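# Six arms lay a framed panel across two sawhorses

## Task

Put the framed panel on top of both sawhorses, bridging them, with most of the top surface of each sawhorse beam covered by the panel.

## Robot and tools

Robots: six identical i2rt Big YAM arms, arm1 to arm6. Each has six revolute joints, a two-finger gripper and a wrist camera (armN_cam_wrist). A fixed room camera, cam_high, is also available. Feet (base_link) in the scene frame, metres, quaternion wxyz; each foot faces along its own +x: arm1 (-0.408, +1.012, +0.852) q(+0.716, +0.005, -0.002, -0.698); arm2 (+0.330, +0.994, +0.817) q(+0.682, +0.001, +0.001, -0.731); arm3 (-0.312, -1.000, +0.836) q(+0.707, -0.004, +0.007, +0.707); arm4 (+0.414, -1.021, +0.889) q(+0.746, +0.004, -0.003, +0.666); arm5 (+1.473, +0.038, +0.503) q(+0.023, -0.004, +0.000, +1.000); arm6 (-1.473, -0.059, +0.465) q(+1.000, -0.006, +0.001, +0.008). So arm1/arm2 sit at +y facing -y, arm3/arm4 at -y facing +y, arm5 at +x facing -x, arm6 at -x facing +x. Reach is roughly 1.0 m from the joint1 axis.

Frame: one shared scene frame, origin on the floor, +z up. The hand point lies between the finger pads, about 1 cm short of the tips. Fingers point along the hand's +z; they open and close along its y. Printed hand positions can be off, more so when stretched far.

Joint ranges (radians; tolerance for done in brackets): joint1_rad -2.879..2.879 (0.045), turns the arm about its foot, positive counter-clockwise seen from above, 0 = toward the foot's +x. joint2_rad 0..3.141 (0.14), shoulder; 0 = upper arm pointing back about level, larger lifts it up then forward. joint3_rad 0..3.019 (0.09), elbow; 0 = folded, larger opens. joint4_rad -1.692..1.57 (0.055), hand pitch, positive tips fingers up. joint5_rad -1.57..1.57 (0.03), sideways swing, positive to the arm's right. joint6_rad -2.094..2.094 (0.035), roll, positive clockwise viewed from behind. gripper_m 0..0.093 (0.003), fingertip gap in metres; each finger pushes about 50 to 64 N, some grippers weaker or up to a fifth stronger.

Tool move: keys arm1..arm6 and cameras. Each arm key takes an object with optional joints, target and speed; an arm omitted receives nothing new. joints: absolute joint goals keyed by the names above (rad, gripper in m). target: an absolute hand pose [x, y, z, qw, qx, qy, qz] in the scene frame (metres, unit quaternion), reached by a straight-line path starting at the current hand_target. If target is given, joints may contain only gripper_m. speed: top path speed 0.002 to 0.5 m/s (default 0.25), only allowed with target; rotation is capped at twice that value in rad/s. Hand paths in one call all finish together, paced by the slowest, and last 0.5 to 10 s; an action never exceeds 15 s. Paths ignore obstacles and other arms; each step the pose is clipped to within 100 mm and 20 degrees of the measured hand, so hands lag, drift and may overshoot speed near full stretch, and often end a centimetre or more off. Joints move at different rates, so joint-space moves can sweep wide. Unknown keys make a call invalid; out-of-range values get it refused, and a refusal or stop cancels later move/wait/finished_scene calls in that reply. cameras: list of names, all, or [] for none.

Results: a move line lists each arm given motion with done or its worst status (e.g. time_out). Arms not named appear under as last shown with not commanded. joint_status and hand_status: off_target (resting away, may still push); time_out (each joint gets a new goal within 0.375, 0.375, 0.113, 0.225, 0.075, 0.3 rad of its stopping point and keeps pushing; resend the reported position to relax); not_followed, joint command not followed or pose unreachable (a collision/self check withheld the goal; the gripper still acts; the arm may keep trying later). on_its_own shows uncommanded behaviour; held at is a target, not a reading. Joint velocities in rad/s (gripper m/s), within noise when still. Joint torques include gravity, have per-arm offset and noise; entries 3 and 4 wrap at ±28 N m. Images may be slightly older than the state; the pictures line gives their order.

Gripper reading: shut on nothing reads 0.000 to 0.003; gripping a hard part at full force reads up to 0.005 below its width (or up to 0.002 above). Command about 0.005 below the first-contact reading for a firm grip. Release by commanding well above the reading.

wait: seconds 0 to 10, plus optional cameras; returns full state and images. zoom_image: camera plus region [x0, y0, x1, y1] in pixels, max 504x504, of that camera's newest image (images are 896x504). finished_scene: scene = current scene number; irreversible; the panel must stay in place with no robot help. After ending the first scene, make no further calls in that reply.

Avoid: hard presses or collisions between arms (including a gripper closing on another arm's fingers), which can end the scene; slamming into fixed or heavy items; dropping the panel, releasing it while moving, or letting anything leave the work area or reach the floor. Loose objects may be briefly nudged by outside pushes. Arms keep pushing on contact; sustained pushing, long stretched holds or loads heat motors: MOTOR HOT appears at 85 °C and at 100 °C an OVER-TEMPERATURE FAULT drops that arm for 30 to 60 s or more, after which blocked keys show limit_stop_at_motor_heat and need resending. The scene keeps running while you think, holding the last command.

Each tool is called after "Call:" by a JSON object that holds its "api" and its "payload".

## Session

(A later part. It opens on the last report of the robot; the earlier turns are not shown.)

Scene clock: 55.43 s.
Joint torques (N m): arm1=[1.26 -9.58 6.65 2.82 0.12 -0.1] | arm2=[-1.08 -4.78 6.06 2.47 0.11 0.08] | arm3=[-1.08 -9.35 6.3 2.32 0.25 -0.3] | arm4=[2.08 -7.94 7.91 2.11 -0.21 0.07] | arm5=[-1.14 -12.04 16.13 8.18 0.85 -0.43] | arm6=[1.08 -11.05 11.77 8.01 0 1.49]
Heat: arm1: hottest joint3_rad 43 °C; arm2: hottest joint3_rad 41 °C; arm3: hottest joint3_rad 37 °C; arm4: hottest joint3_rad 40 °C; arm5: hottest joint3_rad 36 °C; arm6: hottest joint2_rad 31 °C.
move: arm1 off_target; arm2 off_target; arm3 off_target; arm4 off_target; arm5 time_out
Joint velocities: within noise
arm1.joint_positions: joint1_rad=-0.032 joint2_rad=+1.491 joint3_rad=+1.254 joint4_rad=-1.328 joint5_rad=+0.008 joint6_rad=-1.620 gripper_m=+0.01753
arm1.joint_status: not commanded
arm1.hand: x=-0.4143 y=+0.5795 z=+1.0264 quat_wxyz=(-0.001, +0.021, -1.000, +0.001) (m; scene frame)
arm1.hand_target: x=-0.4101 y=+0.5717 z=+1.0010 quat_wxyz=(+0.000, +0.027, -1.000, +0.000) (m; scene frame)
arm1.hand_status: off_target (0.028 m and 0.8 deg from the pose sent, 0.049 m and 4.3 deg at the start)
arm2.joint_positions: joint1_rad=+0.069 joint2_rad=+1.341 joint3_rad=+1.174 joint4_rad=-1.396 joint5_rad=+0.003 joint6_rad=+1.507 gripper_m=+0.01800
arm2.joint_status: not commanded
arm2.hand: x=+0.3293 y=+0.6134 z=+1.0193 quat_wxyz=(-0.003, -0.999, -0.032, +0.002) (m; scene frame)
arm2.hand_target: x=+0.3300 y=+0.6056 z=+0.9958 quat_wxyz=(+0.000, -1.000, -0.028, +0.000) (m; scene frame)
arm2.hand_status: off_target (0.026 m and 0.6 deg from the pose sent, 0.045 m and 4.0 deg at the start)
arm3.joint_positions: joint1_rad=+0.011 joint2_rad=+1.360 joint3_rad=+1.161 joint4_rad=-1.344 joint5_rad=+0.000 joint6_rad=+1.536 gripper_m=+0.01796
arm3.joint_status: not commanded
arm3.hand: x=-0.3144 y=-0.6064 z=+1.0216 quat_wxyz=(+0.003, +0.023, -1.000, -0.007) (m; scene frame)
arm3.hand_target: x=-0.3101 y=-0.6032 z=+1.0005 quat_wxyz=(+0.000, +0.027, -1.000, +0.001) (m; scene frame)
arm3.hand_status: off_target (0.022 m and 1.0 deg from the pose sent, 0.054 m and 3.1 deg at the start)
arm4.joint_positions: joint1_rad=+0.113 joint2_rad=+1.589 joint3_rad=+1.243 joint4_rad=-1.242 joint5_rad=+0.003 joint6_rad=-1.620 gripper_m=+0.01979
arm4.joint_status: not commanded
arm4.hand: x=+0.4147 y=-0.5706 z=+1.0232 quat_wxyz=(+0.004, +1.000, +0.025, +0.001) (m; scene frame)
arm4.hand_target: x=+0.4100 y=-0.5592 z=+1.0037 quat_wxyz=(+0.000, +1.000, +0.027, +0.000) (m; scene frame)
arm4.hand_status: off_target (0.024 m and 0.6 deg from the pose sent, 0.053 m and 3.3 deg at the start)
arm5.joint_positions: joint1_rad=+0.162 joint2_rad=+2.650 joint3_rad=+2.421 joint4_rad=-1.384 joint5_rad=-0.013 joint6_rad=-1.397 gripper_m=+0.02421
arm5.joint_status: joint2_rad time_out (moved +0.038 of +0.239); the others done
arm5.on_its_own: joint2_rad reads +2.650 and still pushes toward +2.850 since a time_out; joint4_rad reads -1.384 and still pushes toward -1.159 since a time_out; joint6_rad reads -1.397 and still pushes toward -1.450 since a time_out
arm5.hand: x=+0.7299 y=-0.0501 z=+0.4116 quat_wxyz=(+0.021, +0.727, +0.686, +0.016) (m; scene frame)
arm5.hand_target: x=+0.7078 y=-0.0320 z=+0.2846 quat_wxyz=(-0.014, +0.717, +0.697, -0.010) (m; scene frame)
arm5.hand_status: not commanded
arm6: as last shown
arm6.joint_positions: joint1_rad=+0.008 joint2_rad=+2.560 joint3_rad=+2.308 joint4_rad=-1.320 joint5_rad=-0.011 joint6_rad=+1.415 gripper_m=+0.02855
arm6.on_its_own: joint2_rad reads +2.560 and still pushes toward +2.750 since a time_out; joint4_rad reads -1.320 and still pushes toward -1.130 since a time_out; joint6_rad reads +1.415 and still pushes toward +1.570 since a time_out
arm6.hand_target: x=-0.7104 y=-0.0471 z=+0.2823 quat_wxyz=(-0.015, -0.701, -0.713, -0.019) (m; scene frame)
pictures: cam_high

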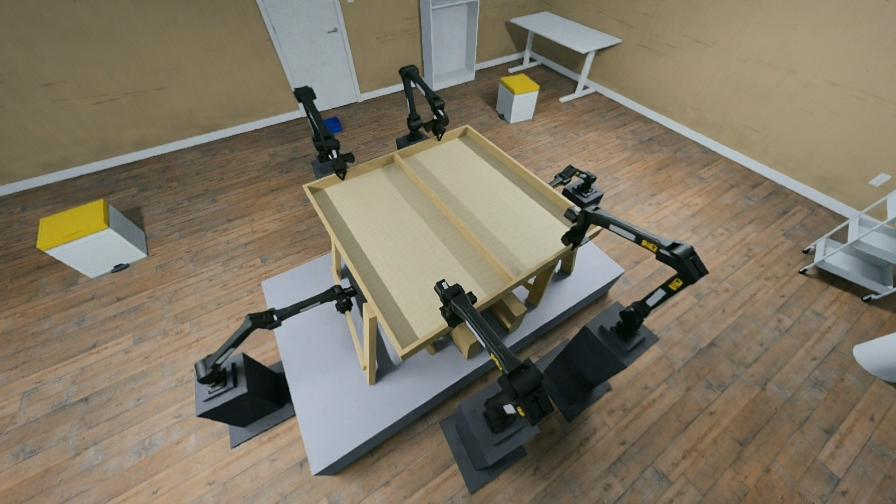

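Call:
{"api": "move", "payload": {"arm1": {"target":[-0.41,0.57,1.025,0,-0.0275,1,0]}, "arm2": {"target":[0.33,0.604,1.018,0,1,0.0275,0]}, "arm3": {"target":[-0.31,-0.602,1.022,0,-0.0275,1,0]}, "arm4": {"target":[0.41,-0.558,1.025,0,1,0.0275,0]}, "arm5": {"joints":{"joint1_rad":0.162,"joint2_rad":2.63,"joint3_rad":2.421,"joint4_rad":-1.384,"joint6_rad":-1.397}}, "arm6": {"joints":{"joint1_rad":0.008,"joint2_rad":2.54,"joint3_rad":2.308,"joint4_rad":-1.32,"joint6_rad":1.415}}, "cameras": []}}

Call:
{"api": "move", "payload": {"arm1": {"joints":{"gripper_m":0.09}}, "arm2": {"joints":{"gripper_m":0.09}}, "arm3": {"joints":{"gripper_m":0.09}}, "arm4": {"joints":{"gripper_m":0.09}}, "arm5": {"joints":{"gripper_m":0.09}}, "arm6": {"joints":{"gripper_m":0.09}}}}

Scene clock: 56.97 s.
Joint torques (N m): arm1=[1.26 -10.58 10.24 0.51 0.11 -0.09] | arm2=[-1.03 -5.42 9.88 0.36 0.11 0.08] | arm3=[-1.08 -10.29 9.99 0.1 0.24 -0.3] | arm4=[2.02 -9.11 11.03 -0.05 -0.2 0.08] | arm5=[0.5 -29.8 10.84 0.69 0.76 0] | arm6=[1.67 -29.45 7.6 0.83 0.06 0.13]
Heat: arm1: hottest joint3_rad 43 °C; arm2: hottest joint3_rad 41 °C; arm3: hottest joint3_rad 36 °C; arm4: hottest joint3_rad 40 °C; arm5: hottest joint3_rad 35 °C; arm6: hottest joint2_rad 31 °C.
move: arm1 off_target; arm2 done; arm3 done; arm4 off_target; arm5 done; arm6 done
Joint velocities: within noise
arm1.joint_positions: joint1_rad=-0.032 joint2_rad=+1.491 joint3_rad=+1.255 joint4_rad=-1.329 joint5_rad=+0.008 joint6_rad=-1.620 gripper_m=+0.01752
arm1.joint_status: not commanded
arm1.hand: x=-0.4143 y=+0.5797 z=+1.0268 quat_wxyz=(-0.001, +0.021, -1.000, +0.001) (m; scene frame)
arm1.hand_target: x=-0.4100 y=+0.5703 z=+1.0250 quat_wxyz=(+0.000, +0.027, -1.000, +0.000) (m; scene frame)
arm1.hand_status: off_target (0.011 m and 0.7 deg from the pose sent, 0.010 m and 0.7 deg at the start)
arm2.joint_positions: joint1_rad=+0.069 joint2_rad=+1.340 joint3_rad=+1.174 joint4_rad=-1.399 joint5_rad=+0.003 joint6_rad=+1.507 gripper_m=+0.01800
arm2.joint_status: not commanded
arm2.hand: x=+0.3293 y=+0.6138 z=+1.0198 quat_wxyz=(-0.002, -0.999, -0.032, +0.002) (m; scene frame)
arm2.hand_target: x=+0.3300 y=+0.6043 z=+1.0179 quat_wxyz=(+0.000, -1.000, -0.027, +0.000) (m; scene frame)
arm2.hand_status: done (0.010 m and 0.6 deg from the pose sent, 0.010 m and 0.6 deg at the start)
arm3.joint_positions: joint1_rad=+0.011 joint2_rad=+1.359 joint3_rad=+1.162 joint4_rad=-1.345 joint5_rad=+0.000 joint6_rad=+1.536 gripper_m=+0.01795
arm3.joint_status: not commanded
arm3.hand: x=-0.3143 y=-0.6066 z=+1.0221 quat_wxyz=(+0.003, +0.023, -1.000, -0.006) (m; scene frame)
arm3.hand_target: x=-0.3100 y=-0.6021 z=+1.0219 quat_wxyz=(+0.000, +0.027, -1.000, +0.000) (m; scene frame)
arm3.hand_status: done (0.006 m and 1.0 deg from the pose sent, 0.006 m and 1.0 deg at the start)
arm4.joint_positions: joint1_rad=+0.113 joint2_rad=+1.588 joint3_rad=+1.242 joint4_rad=-1.244 joint5_rad=+0.003 joint6_rad=-1.620 gripper_m=+0.01975
arm4.joint_status: not commanded
arm4.hand: x=+0.4147 y=-0.5713 z=+1.0234 quat_wxyz=(+0.005, +1.000, +0.025, +0.001) (m; scene frame)
arm4.hand_target: x=+0.4100 y=-0.5584 z=+1.0250 quat_wxyz=(+0.000, +1.000, +0.027, +0.000) (m; scene frame)
arm4.hand_status: off_target (0.014 m and 0.7 deg from the pose sent, 0.014 m and 0.6 deg at the start)
arm5.joint_positions: joint1_rad=+0.163 joint2_rad=+2.641 joint3_rad=+2.421 joint4_rad=-1.396 joint5_rad=-0.011 joint6_rad=-1.392 gripper_m=+0.02434
arm5.joint_status: all done
arm5.hand: x=+0.7310 y=-0.0506 z=+0.4182 quat_wxyz=(+0.021, +0.729, +0.684, +0.018) (m; scene frame)
arm5.hand_target: x=+0.7252 y=-0.0472 z=+0.4260 quat_wxyz=(+0.006, +0.727, +0.686, +0.015) (m; scene frame)
arm5.hand_status: not commanded
arm6.joint_positions: joint1_rad=+0.008 joint2_rad=+2.554 joint3_rad=+2.308 joint4_rad=-1.331 joint5_rad=-0.013 joint6_rad=+1.394 gripper_m=+0.02856
arm6.joint_status: all done
arm6.hand: x=-0.7304 y=-0.0398 z=+0.4056 quat_wxyz=(+0.004, -0.632, -0.775, +0.002) (m; scene frame)
arm6.hand_target: x=-0.7251 y=-0.0391 z=+0.4158 quat_wxyz=(-0.004, -0.640, -0.768, -0.007) (m; scene frame)
arm6.hand_status: not commanded
pictures: none
No camera images: "cameras" was empty.

Scene clock: 57.73 s.
Joint torques (N m): arm1=[1.14 -10.81 10.22 0.5 0.1 -0.1] | arm2=[-1.08 -6.53 9.84 0.35 0.15 0.08] | arm3=[-1.08 -10.64 9.98 0.2 0.16 -0.25] | arm4=[1.85 -11.11 10.89 0.08 -0.18 0.08] | arm5=[0.44 -29.63 10.88 0.68 -0.01 0] | arm6=[1.67 -29.45 7.61 0.8 0.07 0.01]
Heat: arm1: hottest joint3_rad 43 °C; arm2: hottest joint3_rad 41 °C; arm3: hottest joint3_rad 36 °C; arm4: hottest joint3_rad 40 °C; arm5: hottest joint3_rad 35 °C; arm6: hottest joint2_rad 31 °C.
move: arm1 done; arm2 done; arm3 done; arm4 done; arm5 done; arm6 done
Joint velocities: arm1=[within noise] | arm2=[within noise] | arm3=[-0.005 0.005 0.007 0.007 0.022 0.037 0.004] | arm4=[within noise] | arm5=[within noise] | arm6=[within noise]
arm1.joint_positions: joint1_rad=-0.030 joint2_rad=+1.494 joint3_rad=+1.255 joint4_rad=-1.329 joint5_rad=+0.008 joint6_rad=-1.620 gripper_m=+0.08984
arm1.joint_status: all done
arm1.hand: x=-0.4135 y=+0.5796 z=+1.0256 quat_wxyz=(-0.001, +0.022, -1.000, -0.001) (m; scene frame)
arm1.hand_target: x=-0.4099 y=+0.5703 z=+1.0249 quat_wxyz=(+0.000, +0.028, -1.000, +0.000) (m; scene frame)
arm1.hand_status: not commanded
arm2.joint_positions: joint1_rad=+0.069 joint2_rad=+1.353 joint3_rad=+1.174 joint4_rad=-1.399 joint5_rad=+0.001 joint6_rad=+1.507 gripper_m=+0.08980
arm2.joint_status: all done
arm2.hand: x=+0.3295 y=+0.6129 z=+1.0152 quat_wxyz=(+0.004, -0.999, -0.032, +0.001) (m; scene frame)
arm2.hand_target: x=+0.3300 y=+0.6043 z=+1.0180 quat_wxyz=(+0.000, -1.000, -0.028, +0.000) (m; scene frame)
arm2.hand_status: not commanded
arm3.joint_positions: joint1_rad=+0.011 joint2_rad=+1.363 joint3_rad=+1.162 joint4_rad=-1.349 joint5_rad=+0.003 joint6_rad=+1.530 gripper_m=+0.08984
arm3.joint_status: all done
arm3.hand: x=-0.3140 y=-0.6072 z=+1.0206 quat_wxyz=(+0.001, +0.026, -1.000, -0.003) (m; scene frame)
arm3.hand_target: x=-0.3100 y=-0.6022 z=+1.0219 quat_wxyz=(+0.000, +0.027, -1.000, +0.000) (m; scene frame)
arm3.hand_status: not commanded
arm4.joint_positions: joint1_rad=+0.114 joint2_rad=+1.609 joint3_rad=+1.242 joint4_rad=-1.247 joint5_rad=+0.003 joint6_rad=-1.620 gripper_m=+0.08986
arm4.joint_status: all done
arm4.hand: x=+0.4140 y=-0.5721 z=+1.0145 quat_wxyz=(+0.017, +1.000, +0.025, +0.000) (m; scene frame)
arm4.hand_target: x=+0.4099 y=-0.5584 z=+1.0249 quat_wxyz=(+0.000, +1.000, +0.027, +0.000) (m; scene frame)
arm4.hand_status: not commanded
arm5.joint_positions: joint1_rad=+0.164 joint2_rad=+2.637 joint3_rad=+2.421 joint4_rad=-1.395 joint5_rad=+0.006 joint6_rad=-1.392 gripper_m=+0.08984
arm5.joint_status: all done
arm5.hand: x=+0.7297 y=-0.0483 z=+0.4209 quat_wxyz=(+0.012, +0.728, +0.685, +0.021) (m; scene frame)
arm5.hand_target: x=+0.7252 y=-0.0471 z=+0.4262 quat_wxyz=(+0.006, +0.727, +0.686, +0.015) (m; scene frame)
arm5.hand_status: not commanded
arm6.joint_positions: joint1_rad=+0.008 joint2_rad=+2.554 joint3_rad=+2.308 joint4_rad=-1.331 joint5_rad=-0.013 joint6_rad=+1.405 gripper_m=+0.08985
arm6.joint_status: all done
arm6.hand: x=-0.7303 y=-0.0398 z=+0.4061 quat_wxyz=(+0.004, -0.637, -0.771, +0.002) (m; scene frame)
arm6.hand_target: x=-0.7251 y=-0.0391 z=+0.4158 quat_wxyz=(-0.004, -0.640, -0.768, -0.007) (m; scene frame)
arm6.hand_status: not commanded
pictures: arm1_cam_wrist, arm2_cam_wrist, arm3_cam_wrist, arm4_cam_wrist, arm5_cam_wrist, arm6_cam_wrist, cam_high

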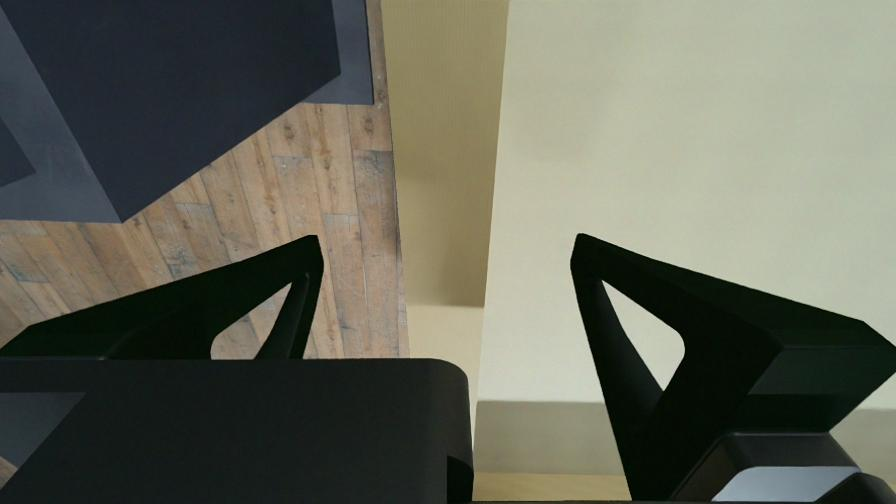

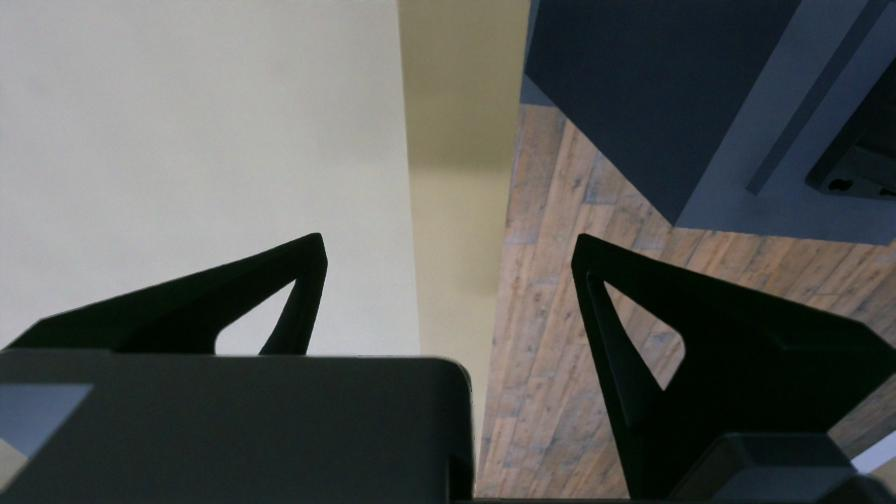

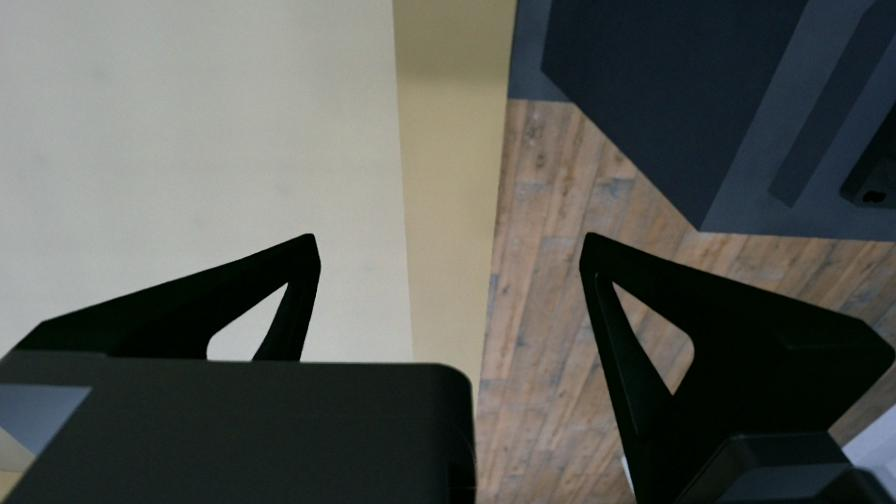

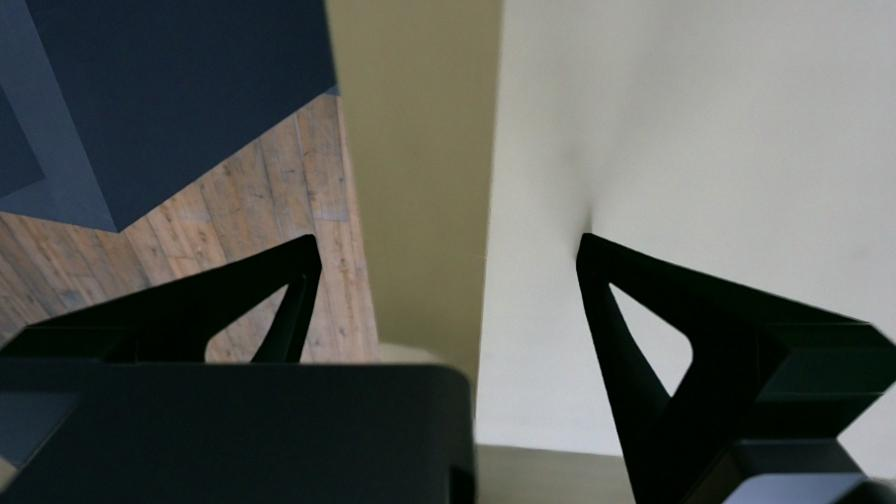

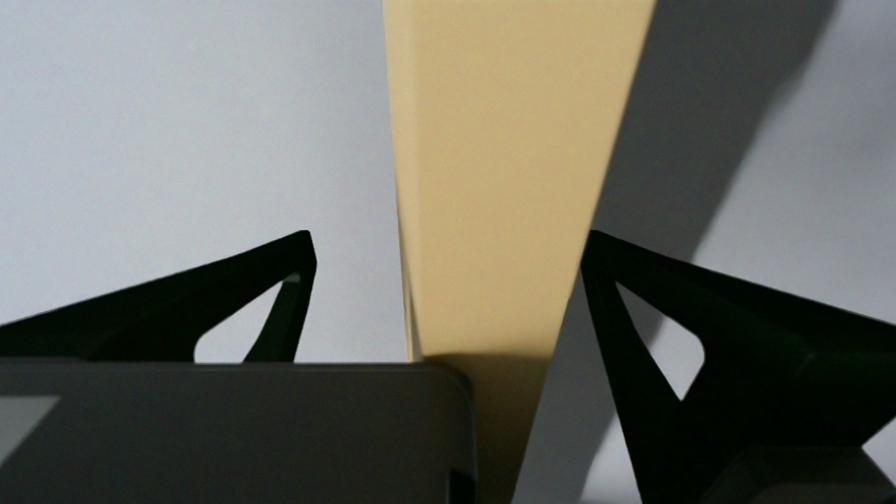

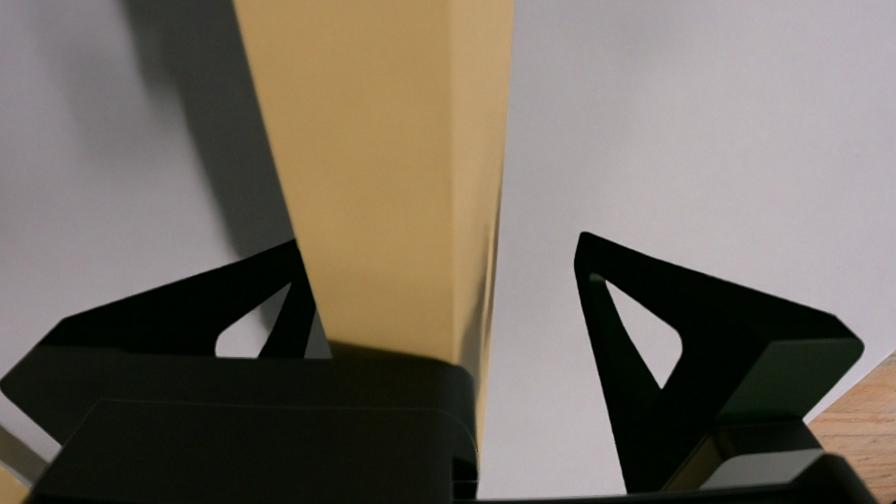

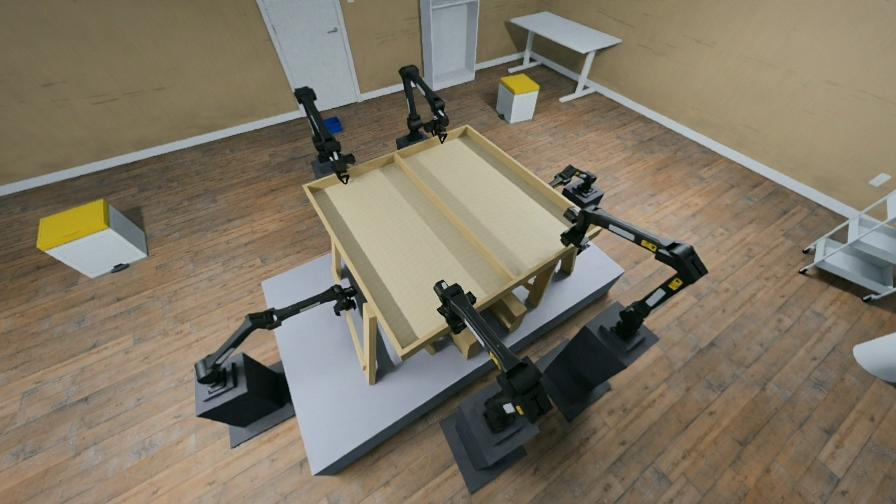

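Call:
{"api": "move", "payload": {"arm1": {"target":[-0.41,0.57,1.14,0,-0.0275,1,0]}, "arm2": {"target":[0.33,0.604,1.14,0,1,0.0275,0]}, "arm3": {"target":[-0.31,-0.602,1.14,0,-0.0275,1,0]}, "arm4": {"target":[0.41,-0.558,1.14,0,1,0.0275,0]}, "arm5": {"target":[0.735,-0.047,0.55,0,0.727,0.686,0]}, "arm6": {"target":[-0.735,-0.039,0.55,0,0.64,0.768,0]}, "cameras": ["cam_high"]}}

Call:
{"api": "move", "payload": {"arm5": {"target":[1.0,-0.047,0.6,0,0.727,0.686,0]}, "arm6": {"target":[-1.0,-0.039,0.6,0,0.64,0.768,0]}}}

Call:
{"api": "zoom_image", "payload": {"camera": "cam_high", "region": [230, 110, 640, 480]}}

Scene clock: 63.60 s.
Joint torques (N m): arm1=[1.2 -12.98 12.37 -0.05 0.09 -0.08] | arm2=[-1.08 -8.29 12.11 -0.02 0.15 0.08] | arm3=[-0.97 -11.22 12.59 0.14 0.15 -0.22] | arm4=[1.85 -10.75 14.05 -0.39 -0.17 0.08] | arm5=[0.38 -26.17 12.34 0.05 -0.21 0] | arm6=[1.67 -28.51 12.23 -0.14 0.25 0]
Heat: arm1: hottest joint3_rad 42 °C; arm2: hottest joint3_rad 40 °C; arm3: hottest joint3_rad 36 °C; arm4: hottest joint3_rad 39 °C; arm5: hottest joint3_rad 35 °C; arm6: hottest joint2_rad 32 °C.
move: arm1 off_target; arm2 off_target; arm3 off_target; arm4 off_target; arm5 off_target; arm6 off_target
Joint velocities: within noise
arm1.joint_positions: joint1_rad=-0.028 joint2_rad=+1.490 joint3_rad=+1.500 joint4_rad=-1.617 joint5_rad=+0.008 joint6_rad=-1.620 gripper_m=+0.08994
arm1.joint_status: not commanded
arm1.hand: x=-0.4136 y=+0.5794 z=+1.1201 quat_wxyz=(-0.002, +0.023, -1.000, -0.020) (m; scene frame)
arm1.hand_target: x=-0.4100 y=+0.5709 z=+1.1398 quat_wxyz=(+0.000, +0.027, -1.000, +0.000) (m; scene frame)
arm1.hand_status: off_target (0.022 m and 2.3 deg from the pose sent, 0.115 m and 0.6 deg at the start)
arm2.joint_positions: joint1_rad=+0.069 joint2_rad=+1.343 joint3_rad=+1.434 joint4_rad=-1.668 joint5_rad=+0.001 joint6_rad=+1.507 gripper_m=+0.08990
arm2.joint_status: not commanded
arm2.hand: x=+0.3296 y=+0.6120 z=+1.1176 quat_wxyz=(+0.004, -0.999, -0.032, +0.001) (m; scene frame)
arm2.hand_target: x=+0.3300 y=+0.6049 z=+1.1393 quat_wxyz=(-0.021, -0.999, -0.028, +0.000) (m; scene frame)
arm2.hand_status: off_target (0.024 m and 0.7 deg from the pose sent, 0.125 m and 0.7 deg at the start; a joint's target at an end of its range on 33 of 50 steps)
arm3.joint_positions: joint1_rad=+0.011 joint2_rad=+1.351 joint3_rad=+1.423 joint4_rad=-1.659 joint5_rad=+0.003 joint6_rad=+1.530 gripper_m=+0.08994
arm3.joint_status: not commanded
arm3.hand: x=-0.3132 y=-0.6127 z=+1.1242 quat_wxyz=(+0.002, +0.026, -1.000, +0.016) (m; scene frame)
arm3.hand_target: x=-0.3100 y=-0.6027 z=+1.1397 quat_wxyz=(+0.000, +0.027, -1.000, +0.000) (m; scene frame)
arm3.hand_status: off_target (0.019 m and 1.9 deg from the pose sent, 0.120 m and 0.4 deg at the start)
arm4.joint_positions: joint1_rad=+0.114 joint2_rad=+1.552 joint3_rad=+1.451 joint4_rad=-1.533 joint5_rad=+0.002 joint6_rad=-1.620 gripper_m=+0.08996
arm4.joint_status: not commanded
arm4.hand: x=+0.4141 y=-0.5760 z=+1.1175 quat_wxyz=(+0.026, +0.999, +0.025, +0.000) (m; scene frame)
arm4.hand_target: x=+0.4099 y=-0.5594 z=+1.1400 quat_wxyz=(-0.001, +1.000, +0.027, +0.000) (m; scene frame)
arm4.hand_status: off_target (0.029 m and 3.0 deg from the pose sent, 0.126 m and 1.9 deg at the start)
arm5.joint_positions: joint1_rad=+0.164 joint2_rad=+2.438 joint3_rad=+2.408 joint4_rad=-1.512 joint5_rad=+0.003 joint6_rad=-1.392 gripper_m=+0.08992
arm5.joint_status: not commanded
arm5.hand: x=+0.7341 y=-0.0482 z=+0.5608 quat_wxyz=(-0.007, +0.729, +0.685, -0.008) (m; scene frame)
arm5.hand_target: x=+0.7352 y=-0.0470 z=+0.5501 quat_wxyz=(+0.000, +0.727, +0.686, +0.000) (m; scene frame)
arm5.hand_status: off_target (0.011 m and 1.2 deg from the pose sent, 0.129 m and 2.8 deg at the start)
arm6.joint_positions: joint1_rad=+0.008 joint2_rad=+2.448 joint3_rad=+2.411 joint4_rad=-1.585 joint5_rad=-0.013 joint6_rad=+1.406 gripper_m=+0.08994
arm6.joint_status: not commanded
arm6.hand: x=-0.7484 y=-0.0390 z=+0.5213 quat_wxyz=(+0.021, -0.637, -0.770, +0.017) (m; scene frame)
arm6.hand_target: x=-0.7364 y=-0.0390 z=+0.5500 quat_wxyz=(+0.000, -0.640, -0.768, +0.000) (m; scene frame)
arm6.hand_status: off_target (0.032 m and 3.2 deg from the pose sent, 0.144 m and 0.7 deg at the start; pose on its path clipped on 8 of 50 steps)
pictures: cam_high

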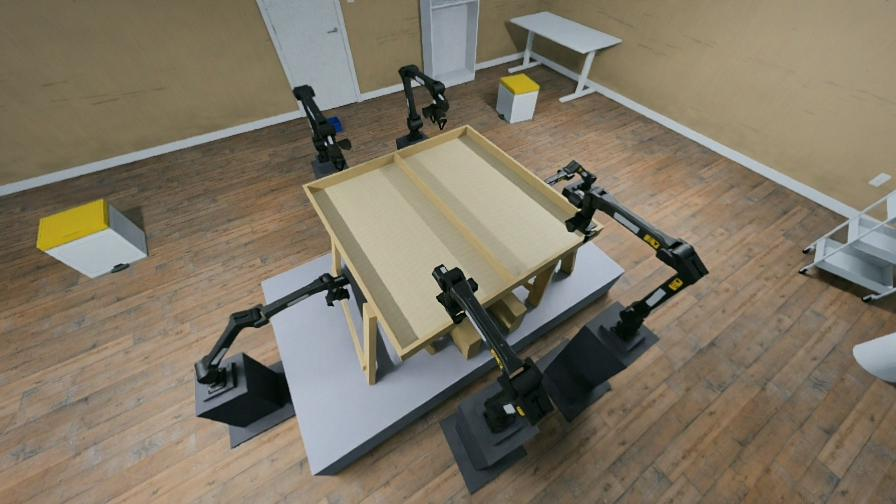

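Scene clock: 65.60 s.
Joint torques (N m): arm1=[1.2 -12.98 12.38 -0.05 0.09 -0.08] | arm2=[-1.14 -8.29 12.11 -0.05 0.15 0.08] | arm3=[-0.97 -11.22 12.59 0.16 0.15 -0.22] | arm4=[2.02 -10.75 14.06 -0.35 -0.17 0.07] | arm5=[0.97 -16.26 9.28 0.79 -0.14 0.18] | arm6=[2.37 -17.55 7.3 0.81 0.24 0.03]
Heat: arm1: hottest joint3_rad 42 °C; arm2: hottest joint3_rad 40 °C; arm3: hottest joint3_rad 36 °C; arm4: hottest joint3_rad 40 °C; arm5: hottest joint3_rad 35 °C; arm6: hottest joint2_rad 32 °C.
move: arm5 done; arm6 off_target
Joint velocities: within noise
arm1, arm2, arm3, arm4: as last shown
arm1.hand_target: x=-0.4101 y=+0.5709 z=+1.1398 quat_wxyz=(+0.000, +0.027, -1.000, +0.000) (m; scene frame)
arm4.hand: x=+0.4141 y=-0.5761 z=+1.1175 quat_wxyz=(+0.027, +0.999, +0.025, +0.000) (m; scene frame)
arm4.hand_target: x=+0.4100 y=-0.5595 z=+1.1400 quat_wxyz=(+0.000, +1.000, +0.027, +0.000) (m; scene frame)
arm5.joint_positions: joint1_rad=+0.220 joint2_rad=+1.673 joint3_rad=+1.275 joint4_rad=-1.166 joint5_rad=+0.002 joint6_rad=-1.349 gripper_m=+0.08992
arm5.joint_status: not commanded
arm5.hand: x=+0.9978 y=-0.0444 z=+0.6030 quat_wxyz=(+0.000, +0.724, +0.689, +0.001) (m; scene frame)
arm5.hand_target: x=+0.9999 y=-0.0470 z=+0.6002 quat_wxyz=(+0.000, +0.727, +0.686, +0.000) (m; scene frame)
arm5.hand_status: done (0.005 m and 0.5 deg from the pose sent, 0.269 m and 1.2 deg at the start)
arm6.joint_positions: joint1_rad=+0.012 joint2_rad=+1.649 joint3_rad=+1.305 joint4_rad=-1.259 joint5_rad=-0.013 joint6_rad=+1.414 gripper_m=+0.08994
arm6.joint_status: not commanded
arm6.hand: x=-1.0026 y=-0.0427 z=+0.5897 quat_wxyz=(+0.014, -0.639, -0.769, +0.011) (m; scene frame)
arm6.hand_target: x=-1.0001 y=-0.0391 z=+0.6000 quat_wxyz=(+0.000, -0.640, -0.768, +0.000) (m; scene frame)
arm6.hand_status: off_target (0.011 m and 2.0 deg from the pose sent, 0.264 m and 3.2 deg at the start)
pictures: arm1_cam_wrist, arm2_cam_wrist, arm3_cam_wrist, arm4_cam_wrist, arm5_cam_wrist, arm6_cam_wrist, cam_high

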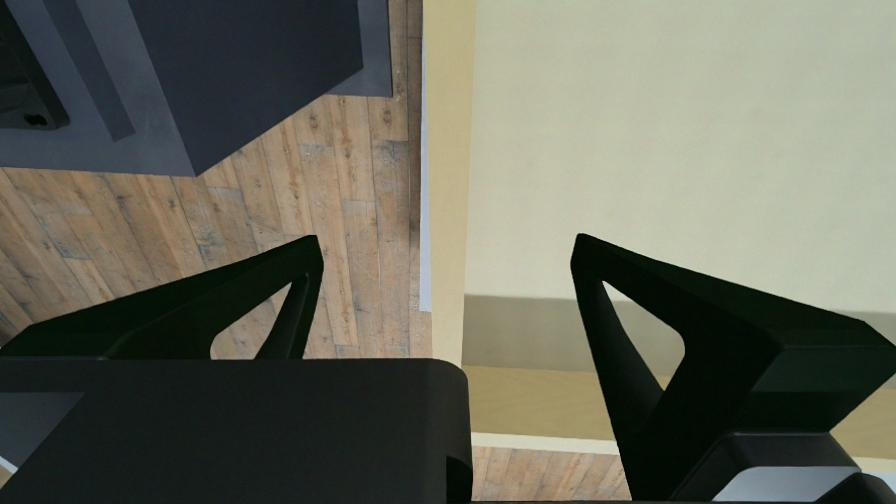

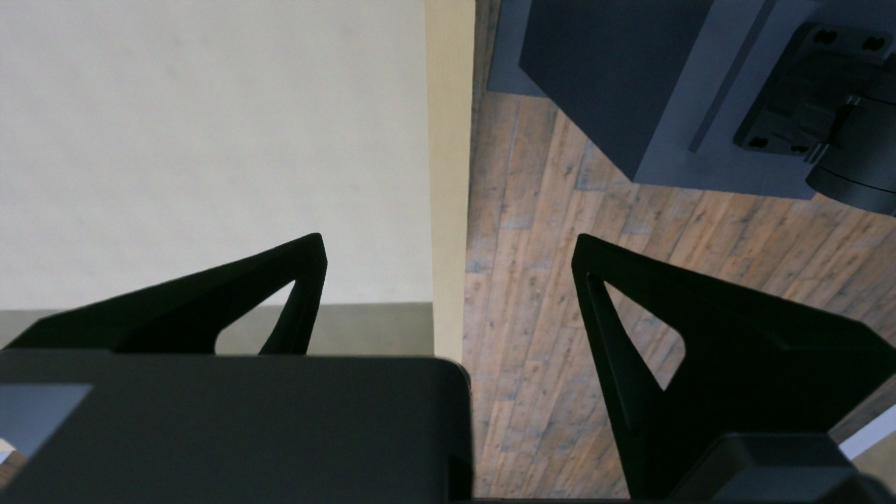

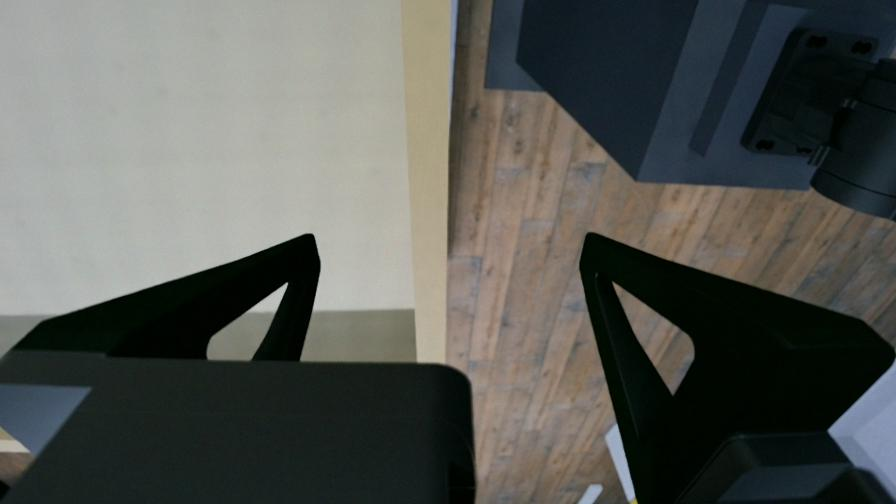

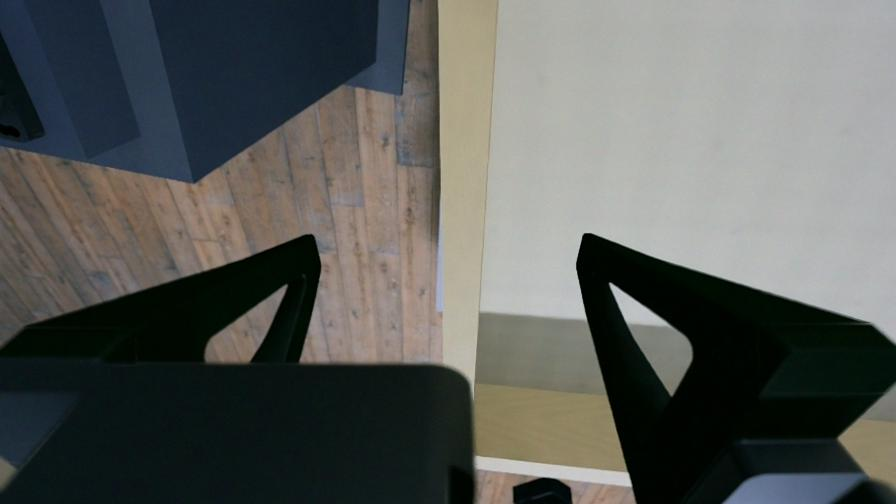

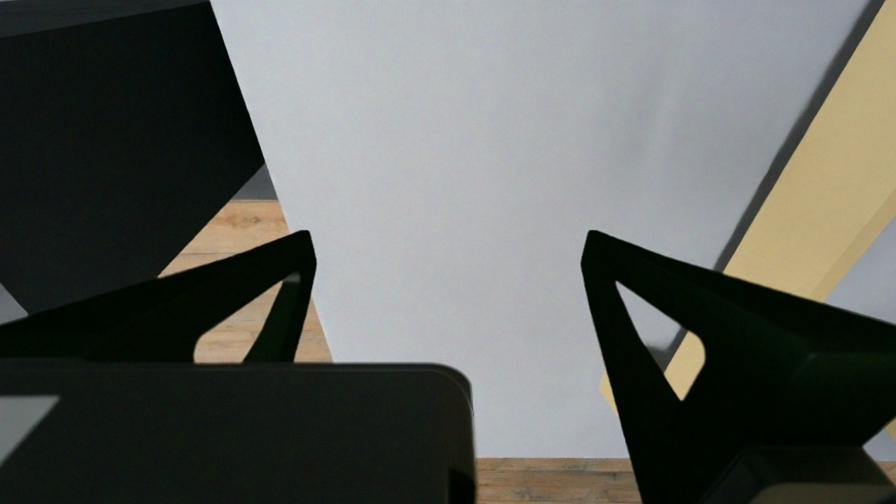

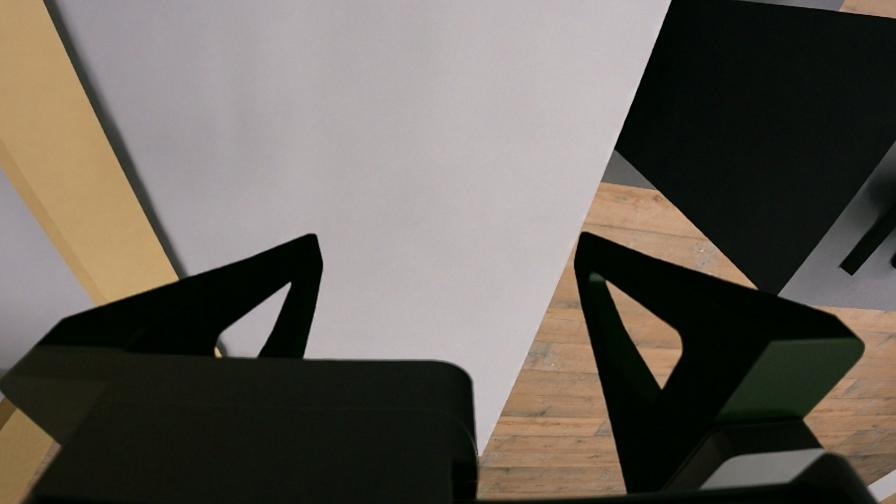

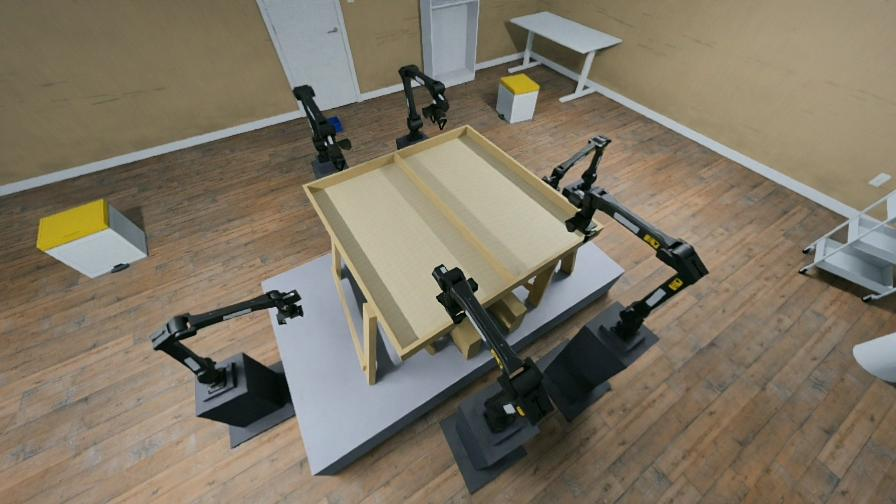

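Scaled by 1.229.

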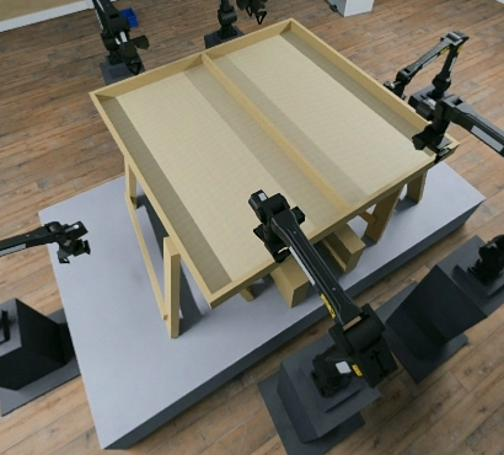

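Call:
{"api": "finished_scene", "payload": {"scene": 1}}

The scene is finished: the task was done.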